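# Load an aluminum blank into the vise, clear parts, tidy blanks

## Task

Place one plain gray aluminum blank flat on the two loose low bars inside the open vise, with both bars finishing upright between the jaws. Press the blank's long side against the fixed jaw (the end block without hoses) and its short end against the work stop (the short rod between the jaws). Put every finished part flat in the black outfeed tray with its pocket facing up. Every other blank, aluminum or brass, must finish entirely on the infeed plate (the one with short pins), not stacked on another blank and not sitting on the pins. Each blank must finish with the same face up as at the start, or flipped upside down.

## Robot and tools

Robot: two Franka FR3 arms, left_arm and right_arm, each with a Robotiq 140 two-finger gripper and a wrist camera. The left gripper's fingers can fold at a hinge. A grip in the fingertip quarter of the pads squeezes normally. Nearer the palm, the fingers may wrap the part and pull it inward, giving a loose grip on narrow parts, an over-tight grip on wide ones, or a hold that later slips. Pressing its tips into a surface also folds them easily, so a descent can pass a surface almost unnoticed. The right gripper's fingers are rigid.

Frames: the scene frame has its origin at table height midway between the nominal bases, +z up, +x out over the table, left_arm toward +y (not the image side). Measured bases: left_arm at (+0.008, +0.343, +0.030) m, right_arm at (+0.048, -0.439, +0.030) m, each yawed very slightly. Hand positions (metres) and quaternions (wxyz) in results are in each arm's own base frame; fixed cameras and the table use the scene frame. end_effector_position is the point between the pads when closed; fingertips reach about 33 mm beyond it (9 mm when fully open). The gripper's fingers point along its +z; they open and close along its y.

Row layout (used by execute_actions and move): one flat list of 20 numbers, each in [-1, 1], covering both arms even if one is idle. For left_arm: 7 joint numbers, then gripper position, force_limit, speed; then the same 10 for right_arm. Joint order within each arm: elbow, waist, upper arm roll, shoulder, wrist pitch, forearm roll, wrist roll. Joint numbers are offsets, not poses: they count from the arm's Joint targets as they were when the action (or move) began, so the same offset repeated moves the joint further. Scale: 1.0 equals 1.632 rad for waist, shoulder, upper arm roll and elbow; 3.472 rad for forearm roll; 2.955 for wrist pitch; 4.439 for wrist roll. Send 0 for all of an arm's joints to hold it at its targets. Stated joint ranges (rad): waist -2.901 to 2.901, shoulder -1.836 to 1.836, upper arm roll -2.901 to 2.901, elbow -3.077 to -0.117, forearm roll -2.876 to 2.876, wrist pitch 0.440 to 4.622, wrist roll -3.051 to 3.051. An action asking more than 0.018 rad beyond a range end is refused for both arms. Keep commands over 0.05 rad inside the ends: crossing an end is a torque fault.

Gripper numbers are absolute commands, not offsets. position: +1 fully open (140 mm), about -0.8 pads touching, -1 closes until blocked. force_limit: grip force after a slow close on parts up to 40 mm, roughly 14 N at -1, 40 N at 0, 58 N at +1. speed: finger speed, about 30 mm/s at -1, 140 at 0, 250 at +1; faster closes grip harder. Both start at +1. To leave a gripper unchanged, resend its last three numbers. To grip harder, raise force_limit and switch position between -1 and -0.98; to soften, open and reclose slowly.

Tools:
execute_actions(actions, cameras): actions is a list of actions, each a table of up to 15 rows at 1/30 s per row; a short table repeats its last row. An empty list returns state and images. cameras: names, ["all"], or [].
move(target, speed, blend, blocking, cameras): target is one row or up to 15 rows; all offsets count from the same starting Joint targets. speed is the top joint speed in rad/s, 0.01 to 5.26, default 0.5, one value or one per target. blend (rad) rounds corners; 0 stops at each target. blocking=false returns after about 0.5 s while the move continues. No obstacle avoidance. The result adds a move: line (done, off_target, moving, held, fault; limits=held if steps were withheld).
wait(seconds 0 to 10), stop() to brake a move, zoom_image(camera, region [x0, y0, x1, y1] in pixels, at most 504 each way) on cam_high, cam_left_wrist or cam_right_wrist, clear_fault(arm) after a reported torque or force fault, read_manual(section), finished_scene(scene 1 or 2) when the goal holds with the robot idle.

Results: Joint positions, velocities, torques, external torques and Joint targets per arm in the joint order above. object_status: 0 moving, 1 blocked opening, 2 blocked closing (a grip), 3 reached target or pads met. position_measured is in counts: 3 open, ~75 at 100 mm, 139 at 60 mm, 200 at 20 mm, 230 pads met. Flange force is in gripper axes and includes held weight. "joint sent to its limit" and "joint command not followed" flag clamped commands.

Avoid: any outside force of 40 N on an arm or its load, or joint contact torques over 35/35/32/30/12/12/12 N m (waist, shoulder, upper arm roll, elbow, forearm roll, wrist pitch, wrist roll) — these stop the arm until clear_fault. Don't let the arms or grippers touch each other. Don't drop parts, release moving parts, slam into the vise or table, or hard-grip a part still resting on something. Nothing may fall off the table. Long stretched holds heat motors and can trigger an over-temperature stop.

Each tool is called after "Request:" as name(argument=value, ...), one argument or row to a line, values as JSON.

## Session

Request:
execute_actions(
  actions=[],
)

Scene clock: 0.00 s.
left_arm: end_effector_position=(+0.2746, -0.1132, +0.3643) position_measured=3 object_status=3 end_effector_quat_wxyz=(+0.076, +0.784, -0.513, -0.341) | right_arm: end_effector_position=(+0.4580, +0.4983, +0.1243) position_measured=3 object_status=3 end_effector_quat_wxyz=(-0.143, +0.984, -0.098, +0.047)
Joint names: [elbow, waist, upper arm roll, shoulder, wrist pitch, forearm roll, wrist roll]
Joint positions: left_arm=[-1.879 -0.387 0.01 -0.113 1.052 -0.013 -0.793] | right_arm=[-2.044 0.792 0.011 0.291 2.612 0.198 -0.727]
Joint velocities: within noise
Joint torques (N m): no reading
External joint torques (N m): no reading
Flange force (N): no reading
Joint targets: left_arm=[-1.879 -0.387 0.010 -0.113 1.052 -0.013 -0.793] | right_arm=[-2.044 0.792 0.011 0.291 2.612 0.198 -0.727]
Tool commands: left_gripper/position=+1.0 left_gripper/force_limit=+1.0 left_gripper/speed=+1.0 right_gripper/position=+1.0 right_gripper/force_limit=+1.0 right_gripper/speed=+1.0
camera_calibration:
cam_left_wrist: T_world_to_cam=[[-0.751797, -0.462321, 0.470171, -0.0102289], [-0.0192211, 0.728096, 0.685205, -0.153851], [-0.659115, 0.506098, -0.556267, 0.583852], [0, 0, 0, 1]] pos_world=[0.374178, -0.188197, 0.435007]
cam_right_wrist: T_world_to_cam=[[-0.162411, -0.941069, -0.296668, 0.589702], [-0.960744, 0.0822802, 0.264956, 0.370162], [-0.224932, 0.328054, -0.917489, 0.189139], [0, 0, 0, 1]] pos_world=[0.493949, 0.462445, 0.250402]

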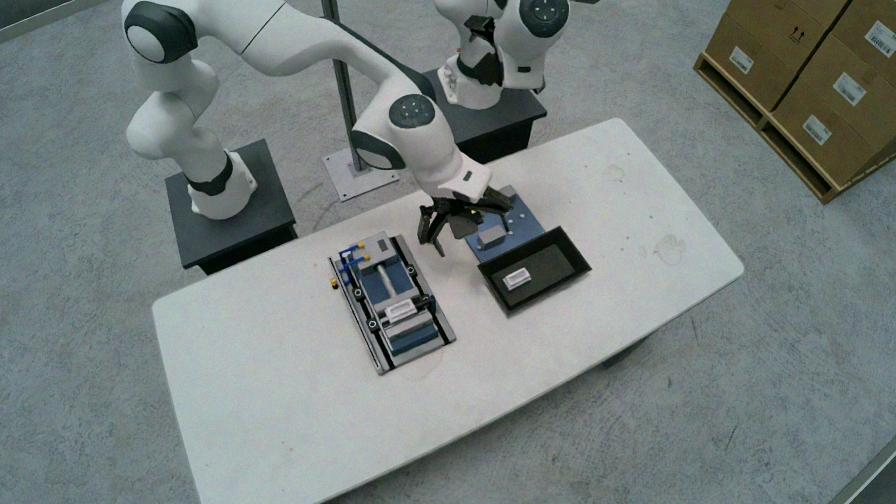

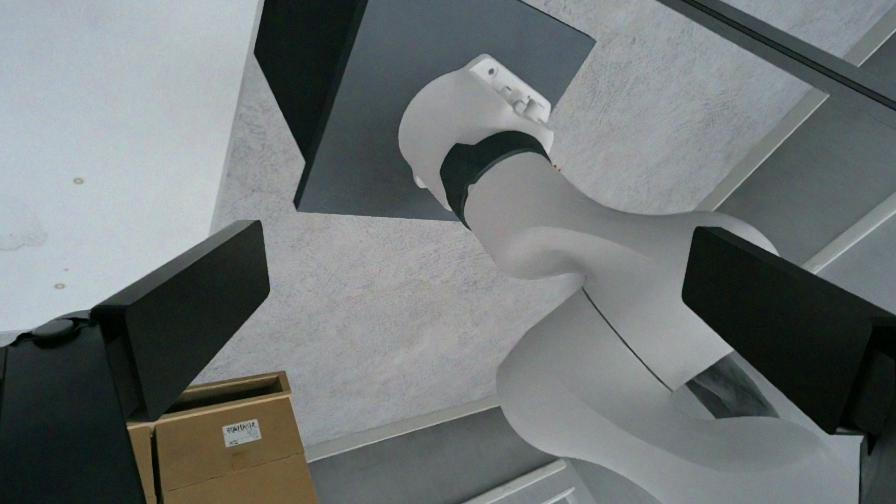

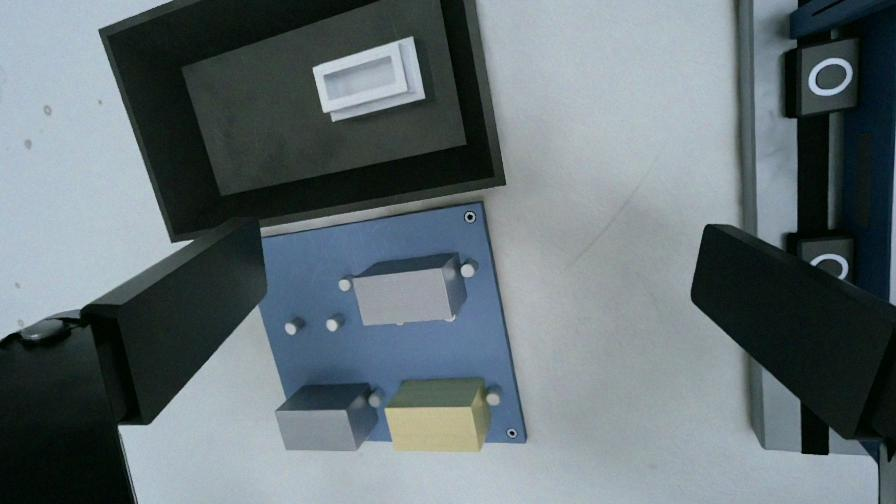

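Request:
move(
  target=[
    [0,0,0,0,0,0,0,-0.1,-0.5,-1,0,0,0,-0.25,0,0,0,1,1,1],
    [0,0,0,0.1,0.1,0,0,-0.1,-0.5,-1,-0.5576,-0.1789,-0.0074,-0.5043,0.1387,-0.0573,0.5177,1,1,1],
    [0.5633,-0.1949,-0.0061,0.5085,0.2114,0.0037,0.0063,-0.1,-0.5,-1,-0.5576,-0.1789,-0.0074,-0.5043,0.1387,-0.0573,0.5177,1,1,1],
  ],
  speed=[1.0,1.3,0.9],
  blend=[0.15,0.15,0],
  cameras=["all"],
)

Request:
zoom_image(
  camera="cam_right_wrist",
  region=[390, 60, 630, 270],
)

Request:
zoom_image(
  camera="cam_left_wrist",
  region=[350, 60, 620, 340],
)

Scene clock: 17.50 s.
left_arm: end_effector_position=(+0.5665, -0.4871, +0.2398) position_measured=141 object_status=3 end_effector_quat_wxyz=(+0.003, +0.728, -0.685, -0.002) | right_arm: end_effector_position=(+0.4190, +0.2296, +0.1983) position_measured=3 object_status=3 end_effector_quat_wxyz=(+0.284, -0.238, +0.926, +0.072)
Joint names: [elbow, waist, upper arm roll, shoulder, wrist pitch, forearm roll, wrist roll]
Joint positions: left_arm=[-0.962 -0.707 -0.002 0.716 1.674 -0.004 -0.769] | right_arm=[-2.953 0.501 0 -0.53 3.018 0.002 1.566]
Joint velocities: left_arm=[-0.001 -0.001 0 0 0.004 -0.001 0.003] | right_arm=[0.001 0 0 0 0 -0.001 0.004]
Joint torques (N m): left_arm=[25.06 0.68 1.42 -52.87 3 1.2 0.1] | right_arm=[22.92 -0.77 -0.03 -11.67 3.65 0.18 0.13]
External joint torques (N m): left_arm=[0.58 0.91 0.98 0.16 0.39 0.43 0.1] | right_arm=[0.89 -0.76 0.46 -0.31 0.21 -0.36 0.14]
Flange force (N): left_arm=[0.0 0.0 0.0] | right_arm=[-1.9 2.3 0.0]
Joint targets: left_arm=[-0.960 -0.705 0.000 0.717 1.677 0.000 -0.765] | right_arm=[-2.955 0.500 -0.002 -0.532 3.022 0.000 1.571]
move: done; blend cut to 0 rad at target 1
camera_calibration:
cam_left_wrist: T_world_to_cam=[[-0.998149, -0.0603848, 0.00722996, 0.541296], [-0.05442, 0.939909, 0.337061, 0.415948], [-0.0271488, 0.336043, -0.941455, 0.547716], [0, 0, 0, 1]] pos_world=[0.5778, -0.542324, 0.371537]
cam_right_wrist: T_world_to_cam=[[-0.491384, 0.870775, -0.0171031, 0.0188897], [0.500623, 0.298465, 0.812585, -0.435303], [0.712684, 0.390729, -0.582591, -0.137293], [0, 0, 0, 1]] pos_world=[0.325051, 0.167118, 0.274058]

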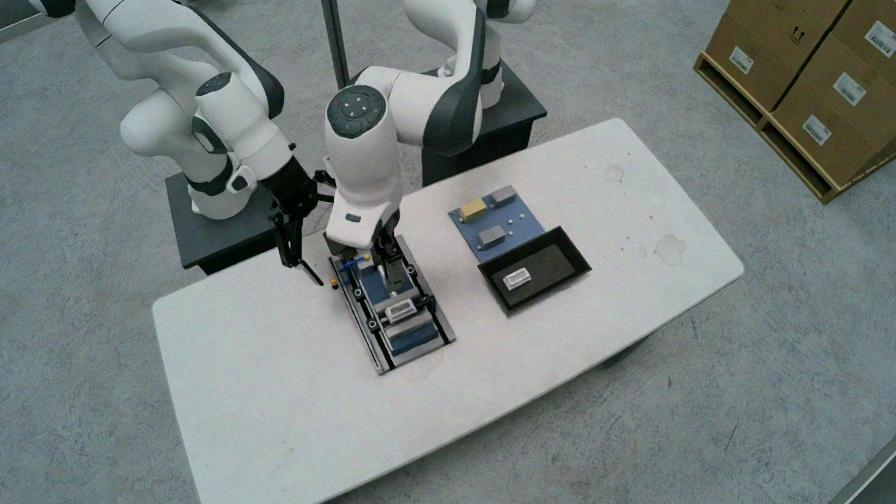

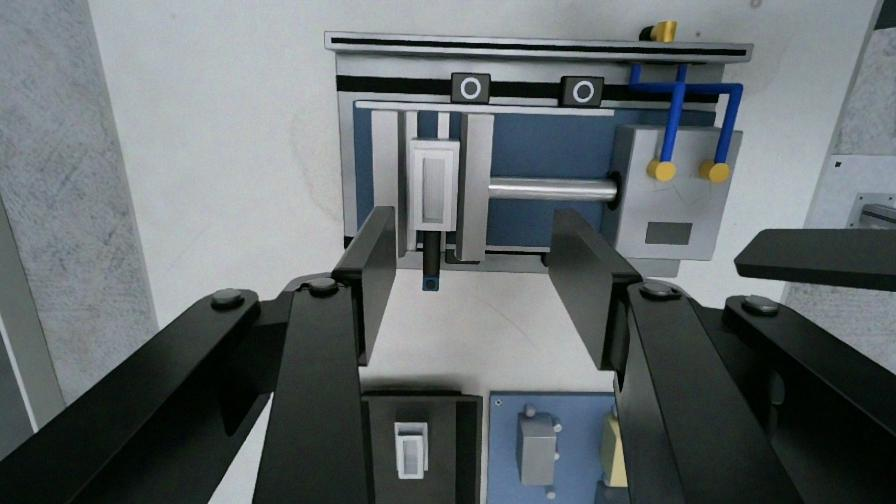

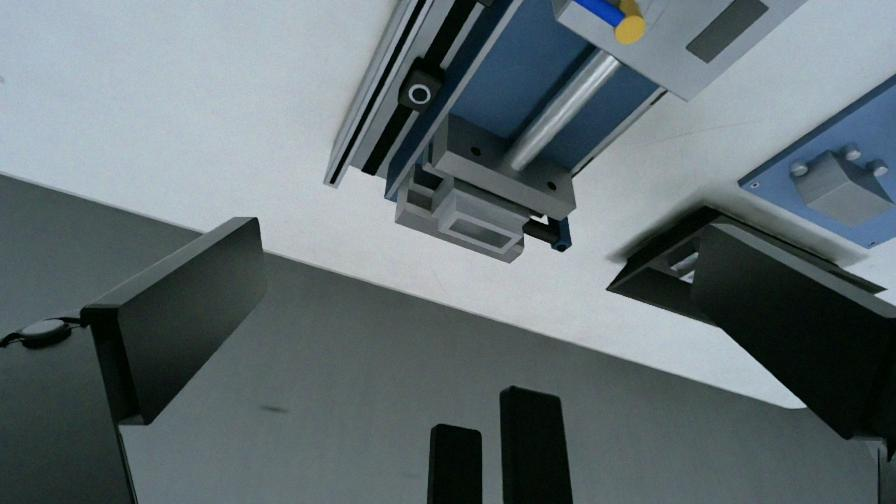

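Scaled by 2.100 from the camera's 896x504 image, which has a finer 1280x720 frame.

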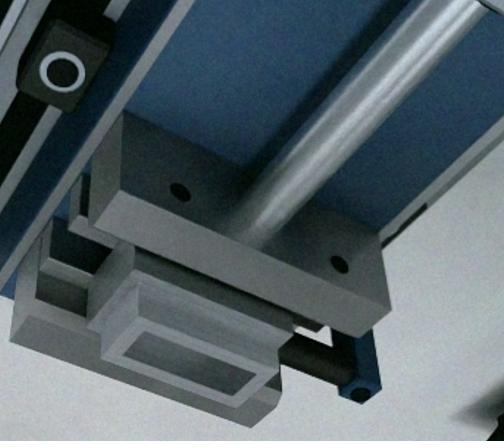

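Scaled by 1.800 from the camera's 896x504 image, which has a finer 1280x720 frame.

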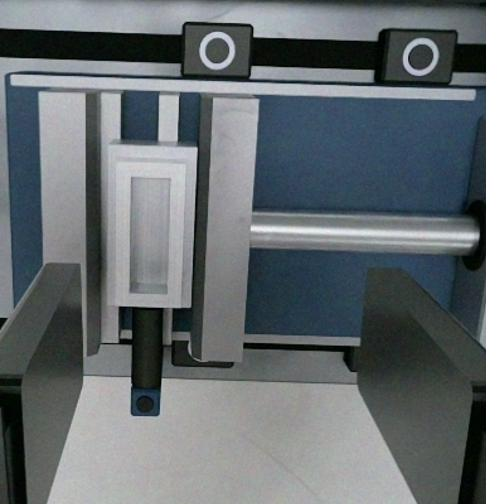

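Request:
move(
  target=[-0.0982,0.0128,0,0.0339,0.073,0,0.0107,-0.1,-0.5,-1,0,0,0,0,0,0,0,1,1,1],
  speed=0.4,
  cameras=["cam_left_wrist","cam_right_wrist"],
)

Request:
zoom_image(
  camera="cam_left_wrist",
  region=[340, 80, 600, 400],
)

Request:
zoom_image(
  camera="cam_right_wrist",
  region=[390, 110, 600, 310],
)

Scene clock: 33.13 s.
left_arm: end_effector_position=(+0.5844, -0.4806, +0.1383) position_measured=141 object_status=3 end_effector_quat_wxyz=(+0.003, +0.720, -0.694, -0.002) | right_arm: end_effector_position=(+0.4190, +0.2296, +0.1983) position_measured=3 object_status=3 end_effector_quat_wxyz=(+0.284, -0.238, +0.926, +0.073)
Joint names: [elbow, waist, upper arm roll, shoulder, wrist pitch, forearm roll, wrist roll]
Joint positions: left_arm=[-1.12 -0.685 -0.002 0.775 1.89 -0.004 -0.723] | right_arm=[-2.953 0.501 0 -0.53 3.018 0.002 1.567]
Joint velocities: left_arm=[0 -0.001 0 0 0.004 -0.001 0.006] | right_arm=[within noise]
Joint torques (N m): left_arm=[24.89 0.36 1.11 -54.83 2.99 1.15 0.17] | right_arm=[22.97 -0.64 0.02 -11.65 3.67 0.16 0.14]
External joint torques (N m): left_arm=[0.05 0.96 0.85 -0.15 0.37 0.43 0.17] | right_arm=[0.97 -0.65 0.49 -0.24 0.22 -0.37 0.15]
Flange force (N): left_arm=[-2.2 0.3 0.6] | right_arm=[-2.2 2.4 0.5]
Joint targets: left_arm=[-1.120 -0.684 0.000 0.772 1.893 0.000 -0.717] | right_arm=[-2.955 0.500 -0.002 -0.532 3.022 0.000 1.571]
move: done
camera_calibration:
cam_left_wrist: T_world_to_cam=[[-0.999297, -0.0366096, 0.0080857, 0.572311], [-0.0317194, 0.940522, 0.338249, 0.431846], [-0.0199879, 0.337755, -0.941022, 0.446998], [0, 0, 0, 1]] pos_world=[0.594541, -0.536185, 0.269935]
cam_right_wrist: T_world_to_cam=[[-0.490539, 0.871265, -0.0163728, 0.0181995], [0.501183, 0.297446, 0.812614, -0.435302], [0.712872, 0.390413, -0.582572, -0.137274], [0, 0, 0, 1]] pos_world=[0.324953, 0.167216, 0.274058]
Images, in order (width x height): cam_left_wrist 896x504, cam_right_wrist 896x504.

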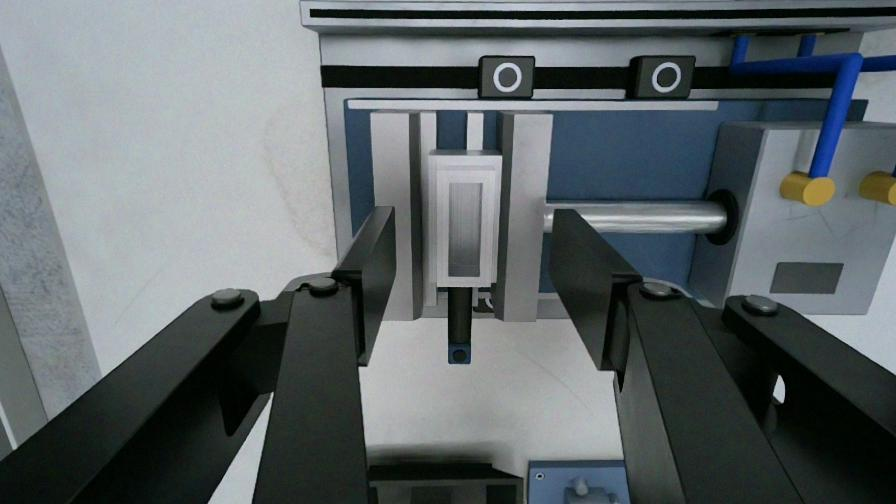

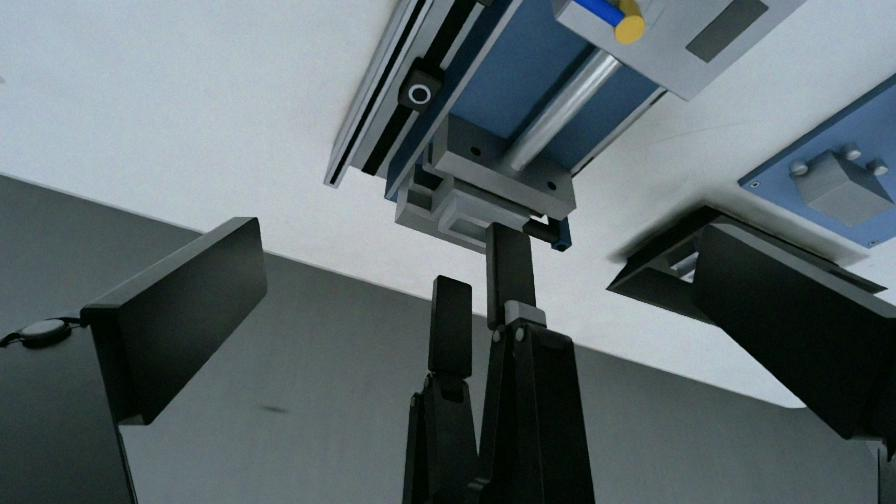

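Scaled by 1.575 from the camera's 896x504 image, which has a finer 1280x720 frame.

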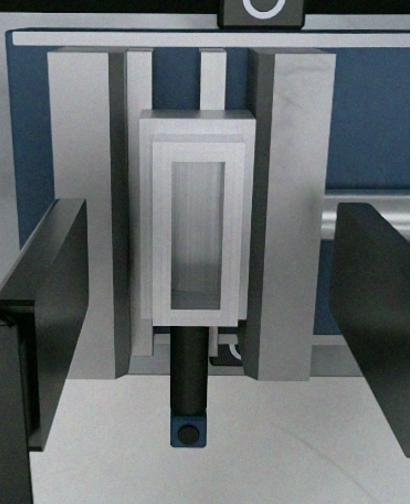

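Scaled by 2.400 from the camera's 896x504 image, which has a finer 1280x720 frame.

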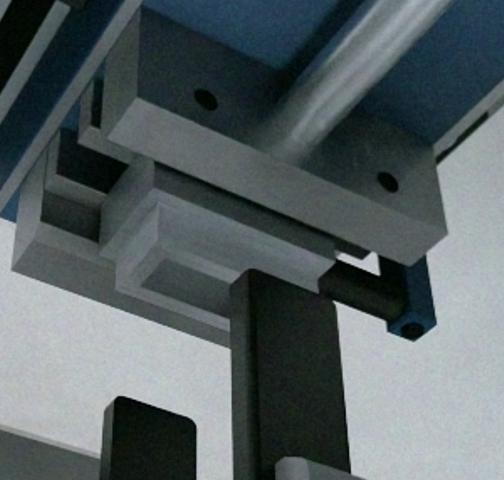

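Request:
move(
  target=[
    [-0.0148,0.0014,0,0.017,0.0175,0,0.0005,-0.1,-0.5,-1,0,0,0,0,0,0,0,1,1,1],
    [-0.0148,0.0014,0,0.017,0.0175,0,0.0005,-1,-0.5,-1,0,0,0,0,0,0,0,1,1,1],
  ],
  speed=0.15,
  cameras=["cam_left_wrist","cam_right_wrist"],
)

Request:
zoom_image(
  camera="cam_right_wrist",
  region=[390, 110, 600, 310],
)

Scene clock: 41.07 s.
left_arm: end_effector_position=(+0.5872, -0.4811, +0.1121) position_measured=195 object_status=0 end_effector_quat_wxyz=(+0.003, +0.720, -0.694, -0.001) | right_arm: end_effector_position=(+0.4190, +0.2296, +0.1983) position_measured=3 object_status=3 end_effector_quat_wxyz=(+0.284, -0.238, +0.926, +0.073)
Joint names: [elbow, waist, upper arm roll, shoulder, wrist pitch, forearm roll, wrist roll]
Joint positions: left_arm=[-1.144 -0.683 -0.002 0.8 1.942 -0.004 -0.719] | right_arm=[-2.953 0.501 0 -0.53 3.018 0.002 1.567]
Joint torques (N m): left_arm=[24.08 0.66 1.1 -53.68 2.95 1.12 0.12] | right_arm=[22.93 -0.8 0.01 -11.71 3.66 0.18 0.11]
External joint torques (N m): left_arm=[-0.5 0.88 0.6 1.07 0.35 0.4 0.12] | right_arm=[0.8 -0.79 0.5 -0.19 0.19 -0.36 0.12]
Flange force (N): left_arm=[-1.1 -0.6 2.1] | right_arm=[-1.8 2.4 0.5]
Joint targets: left_arm=[-1.144 -0.682 0.000 0.800 1.945 0.000 -0.715] | right_arm=[-2.955 0.500 -0.002 -0.532 3.022 0.000 1.571]
move: done
camera_calibration:
cam_left_wrist: T_world_to_cam=[[-0.999385, -0.0345854, 0.00579257, 0.576607], [-0.0306238, 0.941241, 0.336345, 0.441196], [-0.0170848, 0.335961, -0.941721, 0.420157], [0, 0, 0, 1]] pos_world=[0.596942, -0.536486, 0.243936]
cam_right_wrist: T_world_to_cam=[[-0.490539, 0.871265, -0.0163728, 0.0181995], [0.501183, 0.297446, 0.812614, -0.435302], [0.712872, 0.390413, -0.582572, -0.137274], [0, 0, 0, 1]] pos_world=[0.324953, 0.167216, 0.274058]
Images, in order (width x height): cam_left_wrist 896x504, cam_right_wrist 896x504.

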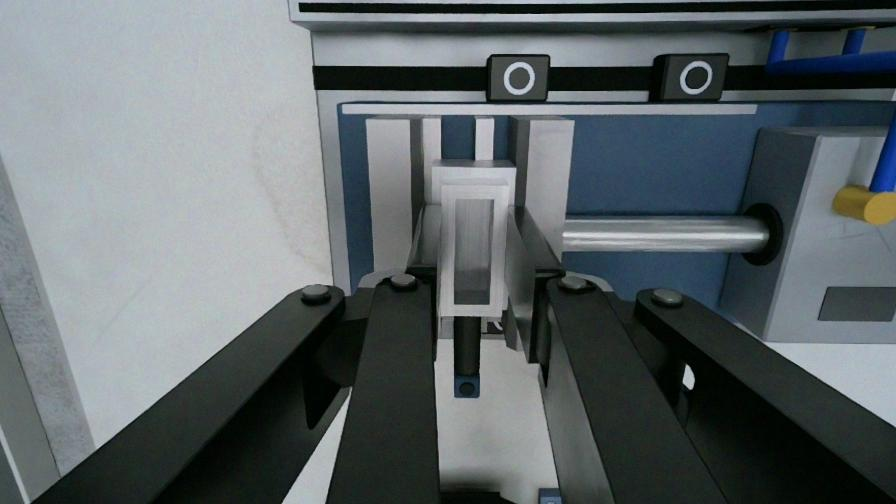

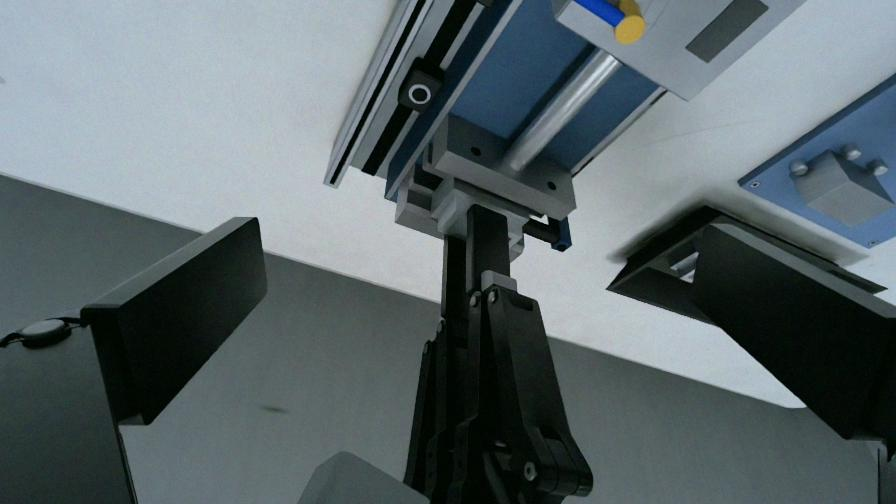

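Scaled by 2.400 from the camera's 896x504 image, which has a finer 1280x720 frame.

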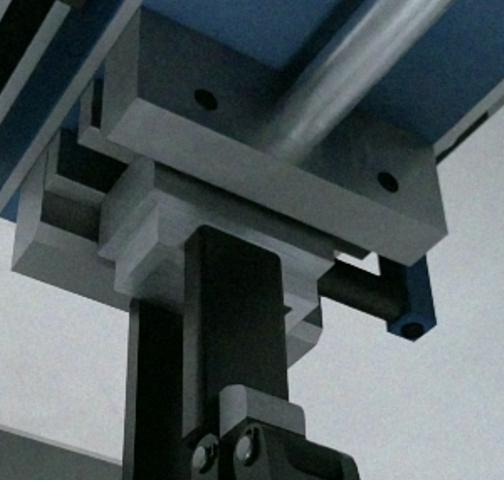

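Request:
move(
  target=[
    [0.1148,0,0,-0.0131,-0.071,0,0,-1,-0.5,-1,0,0,0,0,0,0,0,1,1,1],
    [0.1148,0.3155,0,-0.0131,-0.071,0,0.116,-1,-0.5,-1,0,0,0,0,0,0,0,1,1,1],
    [-0.5311,0.3155,0,-0.2895,0.1331,0,0.116,-1,-0.5,-1,0,0,0,0,0,0,0,1,1,1],
    [-0.5383,0.3155,0,-0.2583,0.1543,0,0.116,-1,-0.5,-1,0,0,0,0,0,0,0,1,1,1],
  ],
  speed=[0.2,0.5,0.6,0.12],
  blend=[0.02,0.1,0.02,0],
  cameras=["cam_left_wrist","cam_high"],
)

Request:
zoom_image(
  camera="cam_high",
  region=[330, 180, 620, 380],
)

Scene clock: 56.30 s.
left_arm: end_effector_position=(+0.5912, -0.0983, +0.0490) position_measured=195 object_status=2 end_effector_quat_wxyz=(+0.002, +0.722, -0.692, -0.002) | right_arm: end_effector_position=(+0.4190, +0.2296, +0.1983) position_measured=3 object_status=3 end_effector_quat_wxyz=(+0.284, -0.238, +0.926, +0.073)
Joint names: [elbow, waist, upper arm roll, shoulder, wrist pitch, forearm roll, wrist roll]
Joint positions: left_arm=[-2.024 -0.165 0.001 0.379 2.396 -0.003 -0.204] | right_arm=[-2.953 0.501 0 -0.53 3.018 0.002 1.567]
Joint velocities: left_arm=[0 0.001 -0.001 0 0.004 0.001 0] | right_arm=[within noise]
Joint torques (N m): left_arm=[21.83 0.15 0.56 -42.08 2.97 0.65 0.1] | right_arm=[22.92 -0.81 0.06 -11.7 3.67 0.17 0.13]
External joint torques (N m): left_arm=[0.6 0.48 0.51 -0.77 0.42 0.14 0.09] | right_arm=[0.96 -0.83 0.52 -0.34 0.24 -0.36 0.15]
Flange force (N): left_arm=[-1.0 0.0 -0.7] | right_arm=[-2.0 2.6 0.1]
Joint targets: left_arm=[-2.023 -0.167 0.000 0.378 2.401 0.000 -0.200] | right_arm=[-2.955 0.500 -0.002 -0.532 3.022 0.000 1.571]
move: done
camera_calibration:
cam_left_wrist: T_world_to_cam=[[-0.999141, -0.0408573, 0.00689409, 0.593408], [-0.0361213, 0.940387, 0.338182, 0.105228], [-0.0203003, 0.337643, -0.941055, 0.234216], [0, 0, 0, 1]] pos_world=[0.601454, -0.153791, 0.180733]
Images, in order (width x height): cam_high 896x504, cam_left_wrist 896x504.

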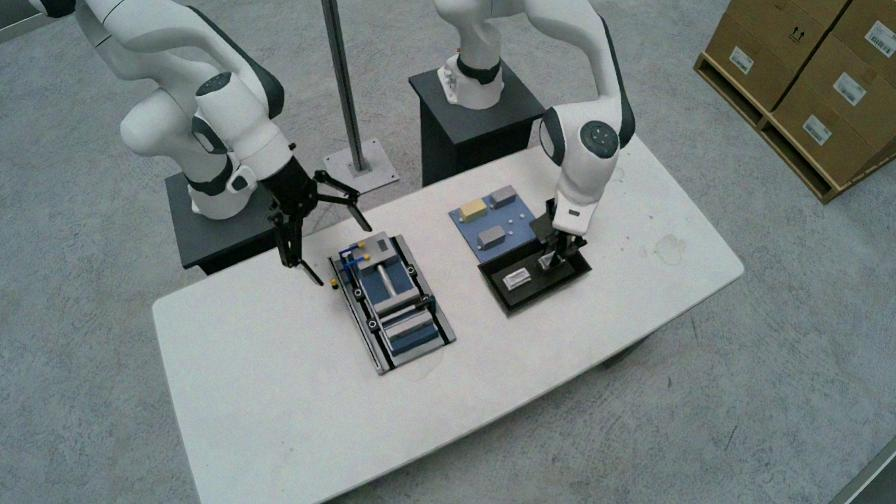

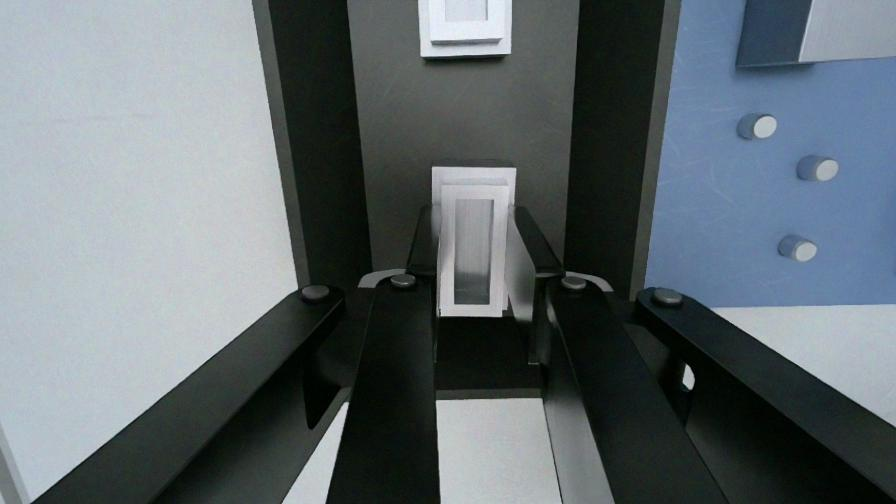

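Scaled by 1.738 from the camera's 896x504 image, which has a finer 1280x720 frame.

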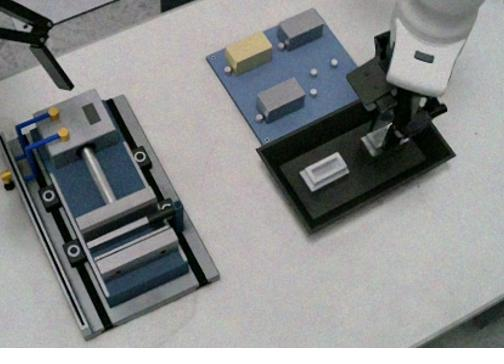

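Request:
execute_actions(
  actions=[
    [[-0.00048,0,0,0.00208,0.00141,0,0,-1,-0.5,-1,0,0,0,0,0,0,0,1,1,1]],
    [[-0.00048,0,0,0.00208,0.00141,0,0,-1,-0.5,-1,0,0,0,0,0,0,0,1,1,1]],
    [[-0.00048,0,0,0.00208,0.00141,0,0,-1,-0.5,-1,0,0,0,0,0,0,0,1,1,1]],
    [[-0.00048,0,0,0.00208,0.00141,0,0,-1,-0.5,-1,0,0,0,0,0,0,0,1,1,1]],
  ],
)

Scene clock: 60.97 s.
left_arm: end_effector_position=(+0.5924, -0.0984, +0.0443) position_measured=195 object_status=2 end_effector_quat_wxyz=(+0.001, +0.721, -0.693, +0.000) | right_arm: end_effector_position=(+0.4190, +0.2296, +0.1983) position_measured=3 object_status=3 end_effector_quat_wxyz=(+0.284, -0.238, +0.926, +0.073)
Joint names: [elbow, waist, upper arm roll, shoulder, wrist pitch, forearm roll, wrist roll]
Joint positions: left_arm=[-2.025 -0.165 0.001 0.387 2.411 -0.003 -0.203] | right_arm=[-2.953 0.501 0 -0.53 3.018 0.002 1.567]
Joint torques (N m): left_arm=[20.68 0.16 0.56 -39.32 3.51 0.64 0.04] | right_arm=[23.01 -0.78 -0.09 -11.73 3.64 0.18 0.07]
External joint torques (N m): left_arm=[-0.53 0.52 0.53 2.3 0.93 0.13 0.04] | right_arm=[0.97 -0.84 0.33 -0.26 0.19 -0.34 0.09]
External joint torques at the end of the 1st action: left_arm=[0.33 0.49 0.48 -0.21 0.55 0.14 0.11] | right_arm=[0.82 -0.82 0.43 -0.22 0.2 -0.36 0.13]
External joint torques at the end of the 2nd action: left_arm=[0.28 0.25 0.37 -0.21 0.38 0.14 0.16] | right_arm=[0.83 -0.79 0.4 -0.29 0.2 -0.37 0.09]
External joint torques at the end of the 3rd action: left_arm=[-0.02 -0.09 -0.01 0.87 0.71 0.14 0.09] | right_arm=[0.82 -0.77 0.52 -0.2 0.21 -0.37 0.13]
Flange force (N): left_arm=[-0.5 -2.3 6.2] | right_arm=[-2.2 1.7 0.3]
Flange force at the end of the 1st action (N): left_arm=[-1.0 -0.2 0.7] | right_arm=[-1.8 2.2 0.4]
Flange force at the end of the 2nd action (N): left_arm=[-0.7 -0.2 0.3] | right_arm=[-1.7 2.0 0.0]
Flange force at the end of the 3rd action (N): left_arm=[0.2 -1.0 3.0] | right_arm=[-1.8 2.5 0.5]
Joint targets: left_arm=[-2.026 -0.167 0.000 0.392 2.417 0.000 -0.200] | right_arm=[-2.955 0.500 -0.002 -0.532 3.022 0.000 1.571]
Step readings (joint positions of left_arm | right_arm; steps 1 to 15: 1st action; 16 to 30: 2nd action; 31 to 45: 3rd action; 46 to 60: 4th action):
0: [-2.024 -0.165 0.001 0.379 2.397 -0.003 -0.204] | [-2.953 0.501 0.000 -0.530 3.018 0.002 1.567]
1: [-2.024 -0.165 0.001 0.379 2.397 -0.003 -0.204] | [-2.953 0.501 0.000 -0.530 3.018 0.002 1.567]
2: [-2.024 -0.165 0.001 0.379 2.398 -0.003 -0.204] | [-2.953 0.501 0.000 -0.530 3.018 0.002 1.567]
4: [-2.024 -0.165 0.001 0.380 2.399 -0.003 -0.204] | [-2.953 0.501 0.000 -0.530 3.018 0.002 1.567]
8: [-2.024 -0.165 0.001 0.381 2.400 -0.003 -0.204] | [-2.953 0.501 0.000 -0.530 3.018 0.002 1.567]
15: [-2.024 -0.165 0.001 0.381 2.401 -0.003 -0.204] | [-2.953 0.501 0.000 -0.530 3.018 0.002 1.567]
16: [-2.024 -0.165 0.001 0.381 2.401 -0.003 -0.204] | [-2.953 0.501 0.000 -0.530 3.018 0.002 1.567]
17: [-2.024 -0.165 0.001 0.382 2.402 -0.003 -0.204] | [-2.953 0.501 0.000 -0.530 3.018 0.002 1.567]
19: [-2.024 -0.165 0.001 0.383 2.403 -0.003 -0.204] | [-2.953 0.501 0.000 -0.530 3.018 0.002 1.567]
23: [-2.025 -0.165 0.001 0.385 2.404 -0.003 -0.204] | [-2.953 0.501 0.000 -0.530 3.018 0.002 1.567]
30: [-2.025 -0.165 0.001 0.385 2.405 -0.003 -0.204] | [-2.953 0.501 0.000 -0.530 3.018 0.002 1.567]
31: [-2.025 -0.165 0.001 0.385 2.405 -0.003 -0.204] | [-2.953 0.501 0.000 -0.530 3.018 0.002 1.567]
32: [-2.025 -0.165 0.001 0.385 2.406 -0.003 -0.204] | [-2.953 0.501 0.000 -0.530 3.018 0.002 1.567]
34: [-2.025 -0.165 0.001 0.387 2.407 -0.003 -0.204] | [-2.953 0.501 0.000 -0.530 3.018 0.002 1.567]
38: [-2.025 -0.165 0.001 0.387 2.408 -0.003 -0.203] | [-2.953 0.501 0.000 -0.530 3.018 0.002 1.567]
45: [-2.025 -0.165 0.001 0.387 2.408 -0.003 -0.203] | [-2.953 0.501 0.000 -0.530 3.018 0.002 1.567]
46: [-2.025 -0.165 0.001 0.387 2.408 -0.003 -0.203] | [-2.953 0.501 0.000 -0.530 3.018 0.002 1.567]
47: [-2.025 -0.165 0.001 0.387 2.409 -0.003 -0.203] | [-2.953 0.501 0.000 -0.530 3.018 0.002 1.567]
49: [-2.025 -0.165 0.001 0.387 2.410 -0.003 -0.203] | [-2.953 0.501 0.000 -0.530 3.018 0.002 1.567]
53: [-2.025 -0.165 0.001 0.387 2.410 -0.003 -0.203] | [-2.953 0.501 0.000 -0.530 3.018 0.002 1.567]
60: [-2.025 -0.165 0.001 0.387 2.411 -0.003 -0.203] | [-2.953 0.501 0.000 -0.530 3.018 0.002 1.567]

Request:
move(
  target=[
    [0.0005,0,0,-0.0031,-0.0021,0,0,-1,-0.5,-1,0,0,0,0,0,0,0,1,1,1],
    [0.0005,0,0,-0.0031,-0.0021,0,0,-0.3,-0.5,-1,0,0,0,0,0,0,0,1,1,1],
    [0.0232,0,0,-0.0781,-0.0556,0,0,-0.3,-0.5,-1,0,0,0,0,0,0,0,1,1,1],
    [-0.1814,-0.1421,0,-0.2275,-0.0251,0,-0.0448,0,-0.5,-0.5,0,0,0,0,0,0,0,1,1,1],
  ],
  speed=[0.2,0.2,0.4,0.7],
  blend=[0,0,0.04,0],
  cameras=["cam_left_wrist","cam_high"],
)

Request:
zoom_image(
  camera="cam_high",
  region=[330, 180, 620, 380],
)

Scene clock: 74.23 s.
left_arm: end_effector_position=(+0.4687, -0.1984, +0.1190) position_measured=129 object_status=0 end_effector_quat_wxyz=(+0.002, +0.706, -0.708, -0.001) | right_arm: end_effector_position=(+0.4190, +0.2296, +0.1983) position_measured=3 object_status=3 end_effector_quat_wxyz=(+0.284, -0.238, +0.926, +0.073)
Joint names: [elbow, waist, upper arm roll, shoulder, wrist pitch, forearm roll, wrist roll]
Joint positions: left_arm=[-2.321 -0.397 -0.002 0.023 2.34 -0.003 -0.395] | right_arm=[-2.953 0.501 0 -0.53 3.018 0.002 1.567]
Joint torques (N m): left_arm=[21.62 0.2 1.09 -31.13 2.92 0.68 -0.19] | right_arm=[22.94 -0.71 0.09 -11.71 3.67 0.17 0.12]
External joint torques (N m): left_arm=[-0.3 0.44 1.3 -0.59 0.34 0.14 -0.19] | right_arm=[0.88 -0.65 0.63 -0.28 0.21 -0.37 0.13]
Flange force (N): left_arm=[-2.3 2.1 0.1] | right_arm=[-1.9 2.9 0.2]
Joint targets: left_arm=[-2.322 -0.399 0.000 0.020 2.343 0.000 -0.399] | right_arm=[-2.955 0.500 -0.002 -0.532 3.022 0.000 1.571]
move: done
camera_calibration:
cam_left_wrist: T_world_to_cam=[[-0.999983, 0.00265265, 0.00518869, 0.475621], [0.00425049, 0.941125, 0.338031, 0.15257], [-0.00398653, 0.338047, -0.941121, 0.32384], [0, 0, 0, 1]] pos_world=[0.476255, -0.254322, 0.250731]
Images, in order (width x height): cam_high 896x504, cam_left_wrist 896x504.

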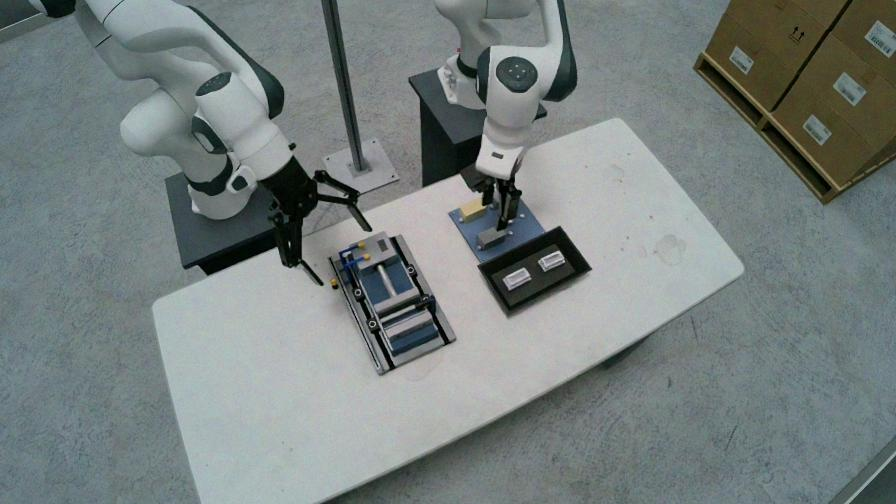

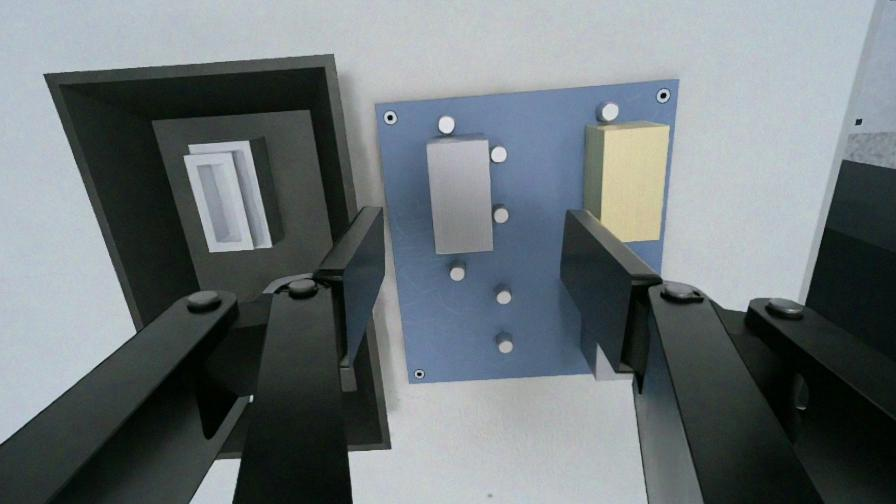

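Scaled by 1.738 from the camera's 896x504 image, which has a finer 1280x720 frame.

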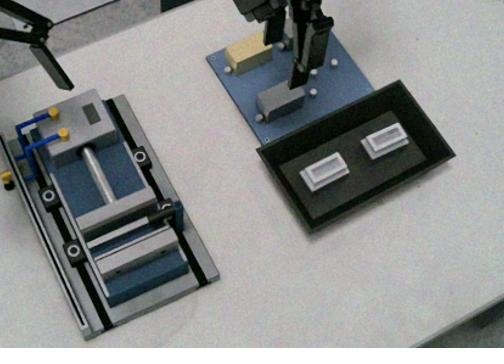

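Request:
move(
  target=[
    [-0.0202,0.0008,0,0.1006,0.0664,0,-0.0114,0,-0.5,-1,0,0,0,0,0,0,0,1,1,1],
    [-0.0202,0.0008,0,0.1006,0.0664,0,-0.0114,-1,-0.5,-1,0,0,0,0,0,0,0,1,1,1],
  ],
  speed=0.3,
  cameras=["cam_left_wrist"],
)

Scene clock: 86.63 s.
left_arm: end_effector_position=(+0.4715, -0.1994, +0.0403) position_measured=183 object_status=0 end_effector_quat_wxyz=(+0.001, +0.724, -0.689, +0.000) | right_arm: end_effector_position=(+0.4190, +0.2296, +0.1983) position_measured=3 object_status=3 end_effector_quat_wxyz=(+0.284, -0.238, +0.926, +0.073)
Joint names: [elbow, waist, upper arm roll, shoulder, wrist pitch, forearm roll, wrist roll]
Joint positions: left_arm=[-2.355 -0.397 -0.002 0.184 2.537 -0.003 -0.447] | right_arm=[-2.953 0.501 0 -0.53 3.018 0.002 1.567]
Joint torques (N m): left_arm=[19.13 0.37 1.09 -31.89 2.83 0.57 -0.21] | right_arm=[22.91 -0.79 -0.03 -11.64 3.66 0.15 0.1]
External joint torques (N m): left_arm=[-0.4 0.52 1.08 1.66 0.24 0.13 -0.21] | right_arm=[0.91 -0.75 0.48 -0.28 0.22 -0.39 0.12]
Flange force (N): left_arm=[0.1 -2.4 4.3] | right_arm=[-2.0 2.3 0.2]
Joint targets: left_arm=[-2.355 -0.397 0.000 0.185 2.539 0.000 -0.450] | right_arm=[-2.955 0.500 -0.002 -0.532 3.022 0.000 1.571]
move: done
camera_calibration:
cam_left_wrist: T_world_to_cam=[[-0.998796, -0.0489458, 0.00340548, 0.467944], [-0.0449254, 0.94024, 0.337537, 0.203113], [-0.019723, 0.336978, -0.941306, 0.257388], [0, 0, 0, 1]] pos_world=[0.481582, -0.254805, 0.172129]
Images, in order (width x height): cam_left_wrist 896x504.

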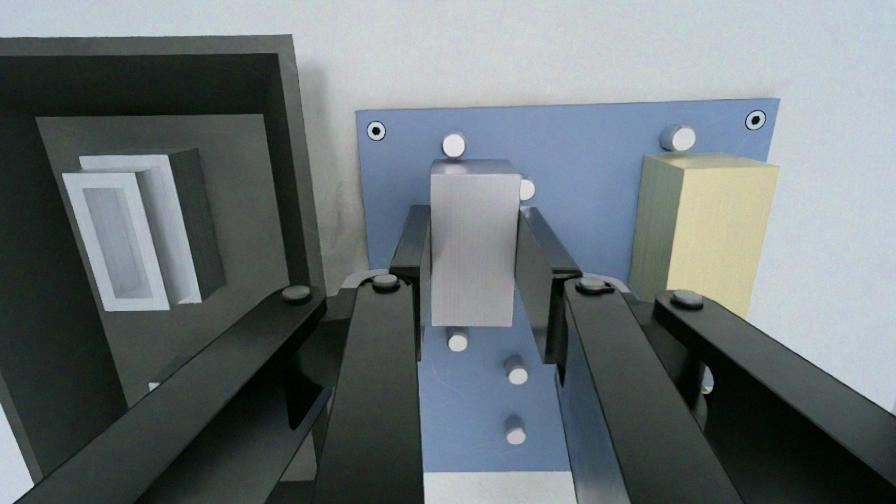

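Request:
move(
  target=[
    [0.0316,0,0,-0.1064,-0.0758,0,0,-1,-0.5,-1,0,0,0,0,0,0,0,1,1,1],
    [0.8843,-0.185,0,0.3796,-0.2784,0,-0.0636,-1,-0.5,-1,0,0,0,0,0,0,0,1,1,1],
    [0.7748,-0.185,0,0.3888,-0.2128,0,-0.0636,-1,-0.5,-1,0,0,0,0,0,0,0,1,1,1],
  ],
  speed=[0.3,0.6,0.1],
  blend=[0.03,0.01,0],
  cameras=["cam_left_wrist","cam_right_wrist"],
)

Request:
zoom_image(
  camera="cam_right_wrist",
  region=[390, 110, 600, 270],
)

Request:
zoom_image(
  camera="cam_left_wrist",
  region=[350, 80, 590, 410],
)

Scene clock: 104.60 s.
left_arm: end_effector_position=(+0.5860, -0.4933, +0.1235) position_measured=183 object_status=2 end_effector_quat_wxyz=(+0.001, +0.718, -0.696, +0.002) | right_arm: end_effector_position=(+0.4190, +0.2296, +0.1983) position_measured=3 object_status=3 end_effector_quat_wxyz=(+0.284, -0.238, +0.926, +0.073)
Joint names: [elbow, waist, upper arm roll, shoulder, wrist pitch, forearm roll, wrist roll]
Joint positions: left_arm=[-1.088 -0.699 0 0.816 1.909 -0.002 -0.729] | right_arm=[-2.953 0.501 0 -0.53 3.018 0.002 1.567]
Joint velocities: left_arm=[-0.001 -0.001 0.001 0 0.004 0 0] | right_arm=[within noise]
Joint torques (N m): left_arm=[23.27 -0.82 0.22 -53.7 2.7 0.72 -0.2] | right_arm=[22.95 -0.79 0.01 -11.74 3.66 0.19 0.08]
External joint torques (N m): left_arm=[-1.39 -0.84 -0.46 1.4 0.08 -0.02 -0.2] | right_arm=[0.94 -0.73 0.53 -0.35 0.21 -0.36 0.1]
Flange force (N): left_arm=[-2.7 5.1 3.1] | right_arm=[-2.0 2.4 -0.1]
Joint targets: left_arm=[-1.091 -0.699 0.000 0.819 1.910 0.000 -0.732] | right_arm=[-2.955 0.500 -0.002 -0.532 3.022 0.000 1.571]
move: done
camera_calibration:
cam_left_wrist: T_world_to_cam=[[-0.999545, -0.0301617, -0.000949292, 0.577976], [-0.0287464, 0.94213, 0.334012, 0.448518], [-0.00918003, 0.333888, -0.942568, 0.429351], [0, 0, 0, 1]] pos_world=[0.594547, -0.548484, 0.255431]
cam_right_wrist: T_world_to_cam=[[-0.490539, 0.871265, -0.0163728, 0.0181995], [0.501183, 0.297446, 0.812614, -0.435302], [0.712872, 0.390413, -0.582572, -0.137274], [0, 0, 0, 1]] pos_world=[0.324953, 0.167216, 0.274058]
Images, in order (width x height): cam_left_wrist 896x504, cam_right_wrist 896x504.

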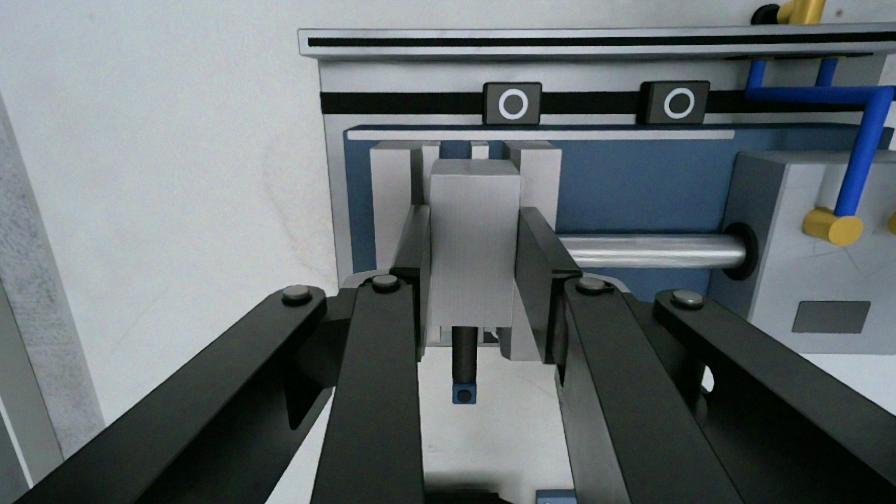

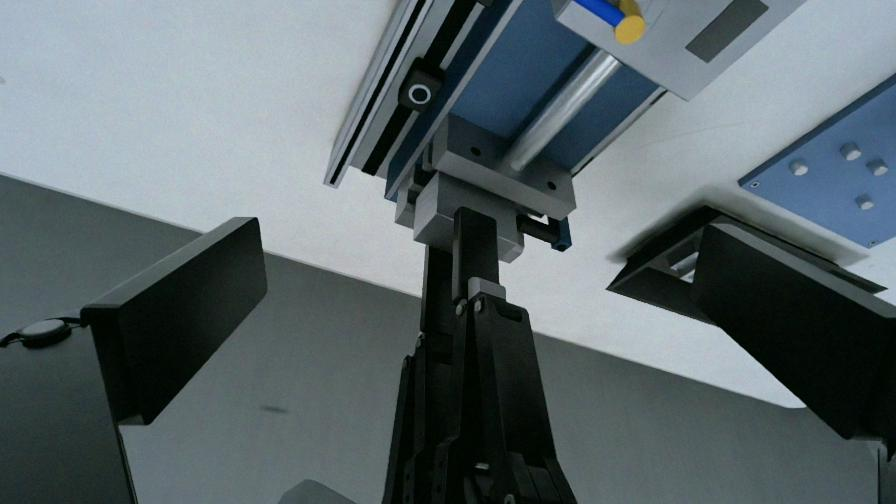

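Scaled by 2.400 from the camera's 896x504 image, which has a finer 1280x720 frame.

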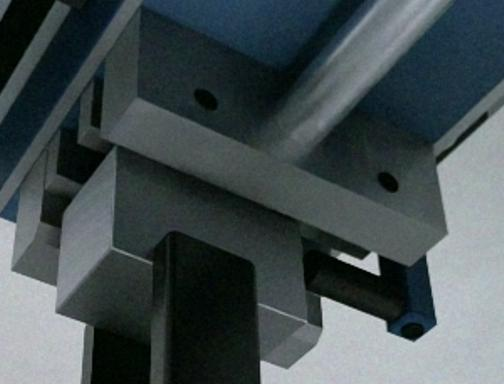

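Scaled by 1.527 from the camera's 896x504 image, which has a finer 1280x720 frame.

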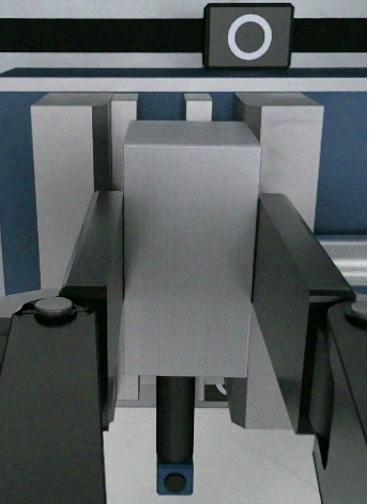

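Request:
move(
  target=[
    [0.0045,0,0,-0.003,-0.0042,0,0,-1,-0.5,-1,0,0,0,0,0,0,0,1,1,1],
    [0.0174,0.0019,0,0.0044,-0.0072,0,0.0007,-1,-0.5,-1,0,0,0,0,0,0,0,1,1,1],
    [0.0106,0.0019,0,0.0089,-0.0009,0,0.0007,-1,-0.5,-1,0,0,0,0,0,0,0,1,1,1],
  ],
  speed=0.06,
  blend=[0.002,0,0],
  cameras=["cam_left_wrist","cam_right_wrist"],
)

Request:
zoom_image(
  camera="cam_right_wrist",
  region=[390, 110, 600, 270],
)

Request:
zoom_image(
  camera="cam_left_wrist",
  region=[350, 80, 590, 410],
)

Scene clock: 112.00 s.
left_arm: end_effector_position=(+0.5865, -0.4923, +0.1159) position_measured=183 object_status=2 end_effector_quat_wxyz=(+0.001, +0.718, -0.696, -0.002) | right_arm: end_effector_position=(+0.4190, +0.2296, +0.1983) position_measured=3 object_status=3 end_effector_quat_wxyz=(+0.284, -0.238, +0.926, +0.073)
Joint names: [elbow, waist, upper arm roll, shoulder, wrist pitch, forearm roll, wrist roll]
Joint positions: left_arm=[-1.074 -0.697 0 0.835 1.903 -0.002 -0.729] | right_arm=[-2.953 0.501 0 -0.53 3.018 0.002 1.567]
Joint torques (N m): left_arm=[25.32 0.3 1.1 -56.44 3.12 0.8 -0.07] | right_arm=[22.93 -0.77 -0.03 -11.67 3.66 0.18 0.12]
External joint torques (N m): left_arm=[0.56 0.51 0.54 -0.83 0.5 0.06 -0.07] | right_arm=[0.85 -0.77 0.45 -0.22 0.2 -0.36 0.13]
Flange force (N): left_arm=[-1.2 0.5 -0.3] | right_arm=[-1.9 2.3 0.4]
Joint targets: left_arm=[-1.073 -0.696 0.000 0.834 1.908 0.000 -0.729] | right_arm=[-2.955 0.500 -0.002 -0.532 3.022 0.000 1.571]
move: done
camera_calibration:
cam_left_wrist: T_world_to_cam=[[-0.999481, -0.0316387, 0.00598413, 0.576897], [-0.0277241, 0.940088, 0.339803, 0.447838], [-0.0163765, 0.339461, -0.940478, 0.428672], [0, 0, 0, 1]] pos_world=[0.596034, -0.548273, 0.247528]
cam_right_wrist: T_world_to_cam=[[-0.490539, 0.871265, -0.0163728, 0.0181995], [0.501183, 0.297446, 0.812614, -0.435302], [0.712872, 0.390413, -0.582572, -0.137274], [0, 0, 0, 1]] pos_world=[0.324953, 0.167216, 0.274058]
Images, in order (width x height): cam_left_wrist 896x504, cam_right_wrist 896x504.

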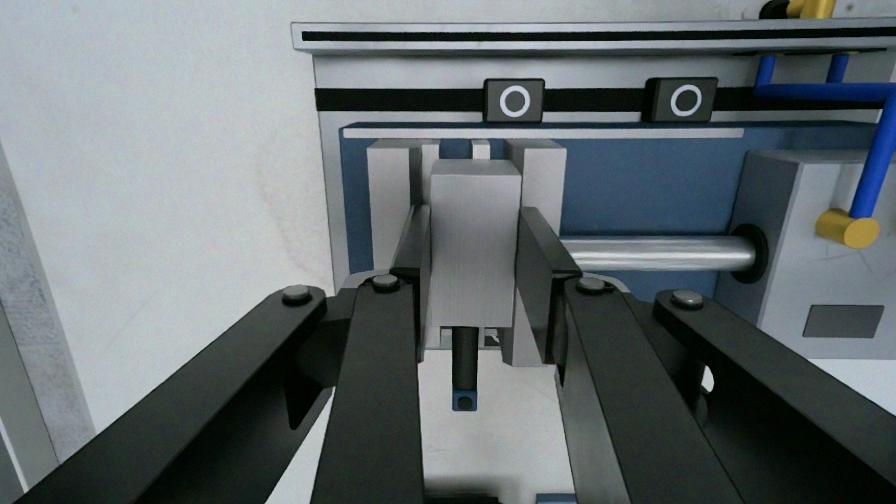

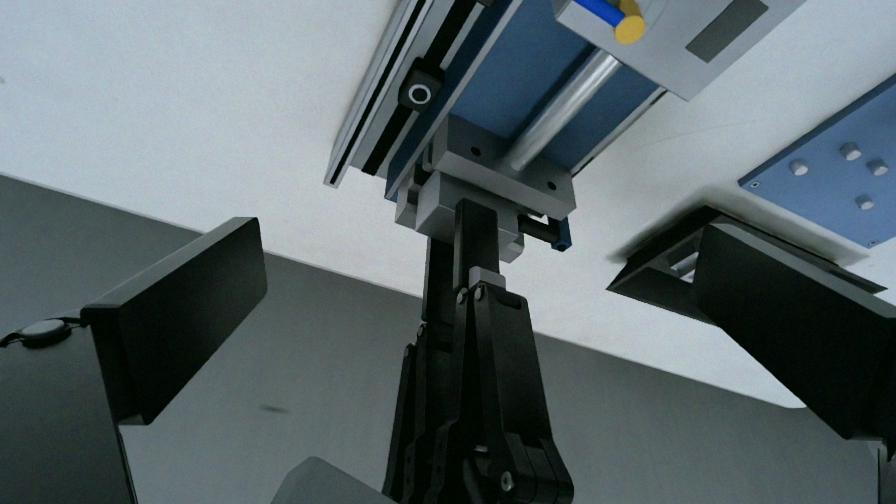

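Scaled by 2.400 from the camera's 896x504 image, which has a finer 1280x720 frame.

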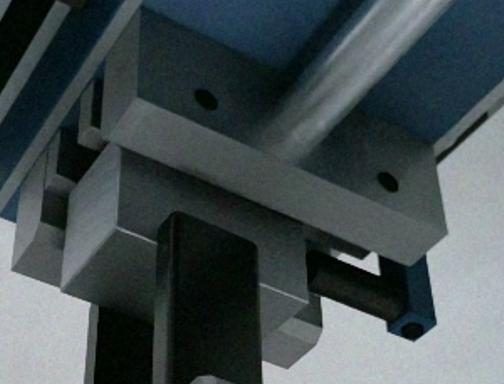

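Scaled by 1.527 from the camera's 896x504 image, which has a finer 1280x720 frame.

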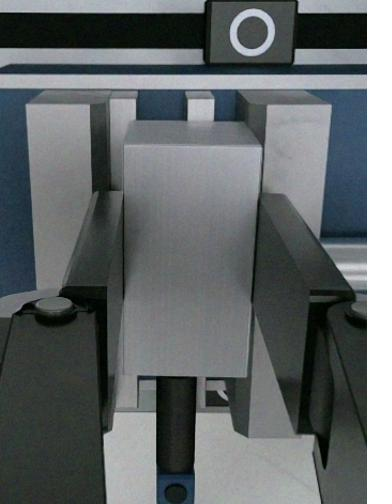

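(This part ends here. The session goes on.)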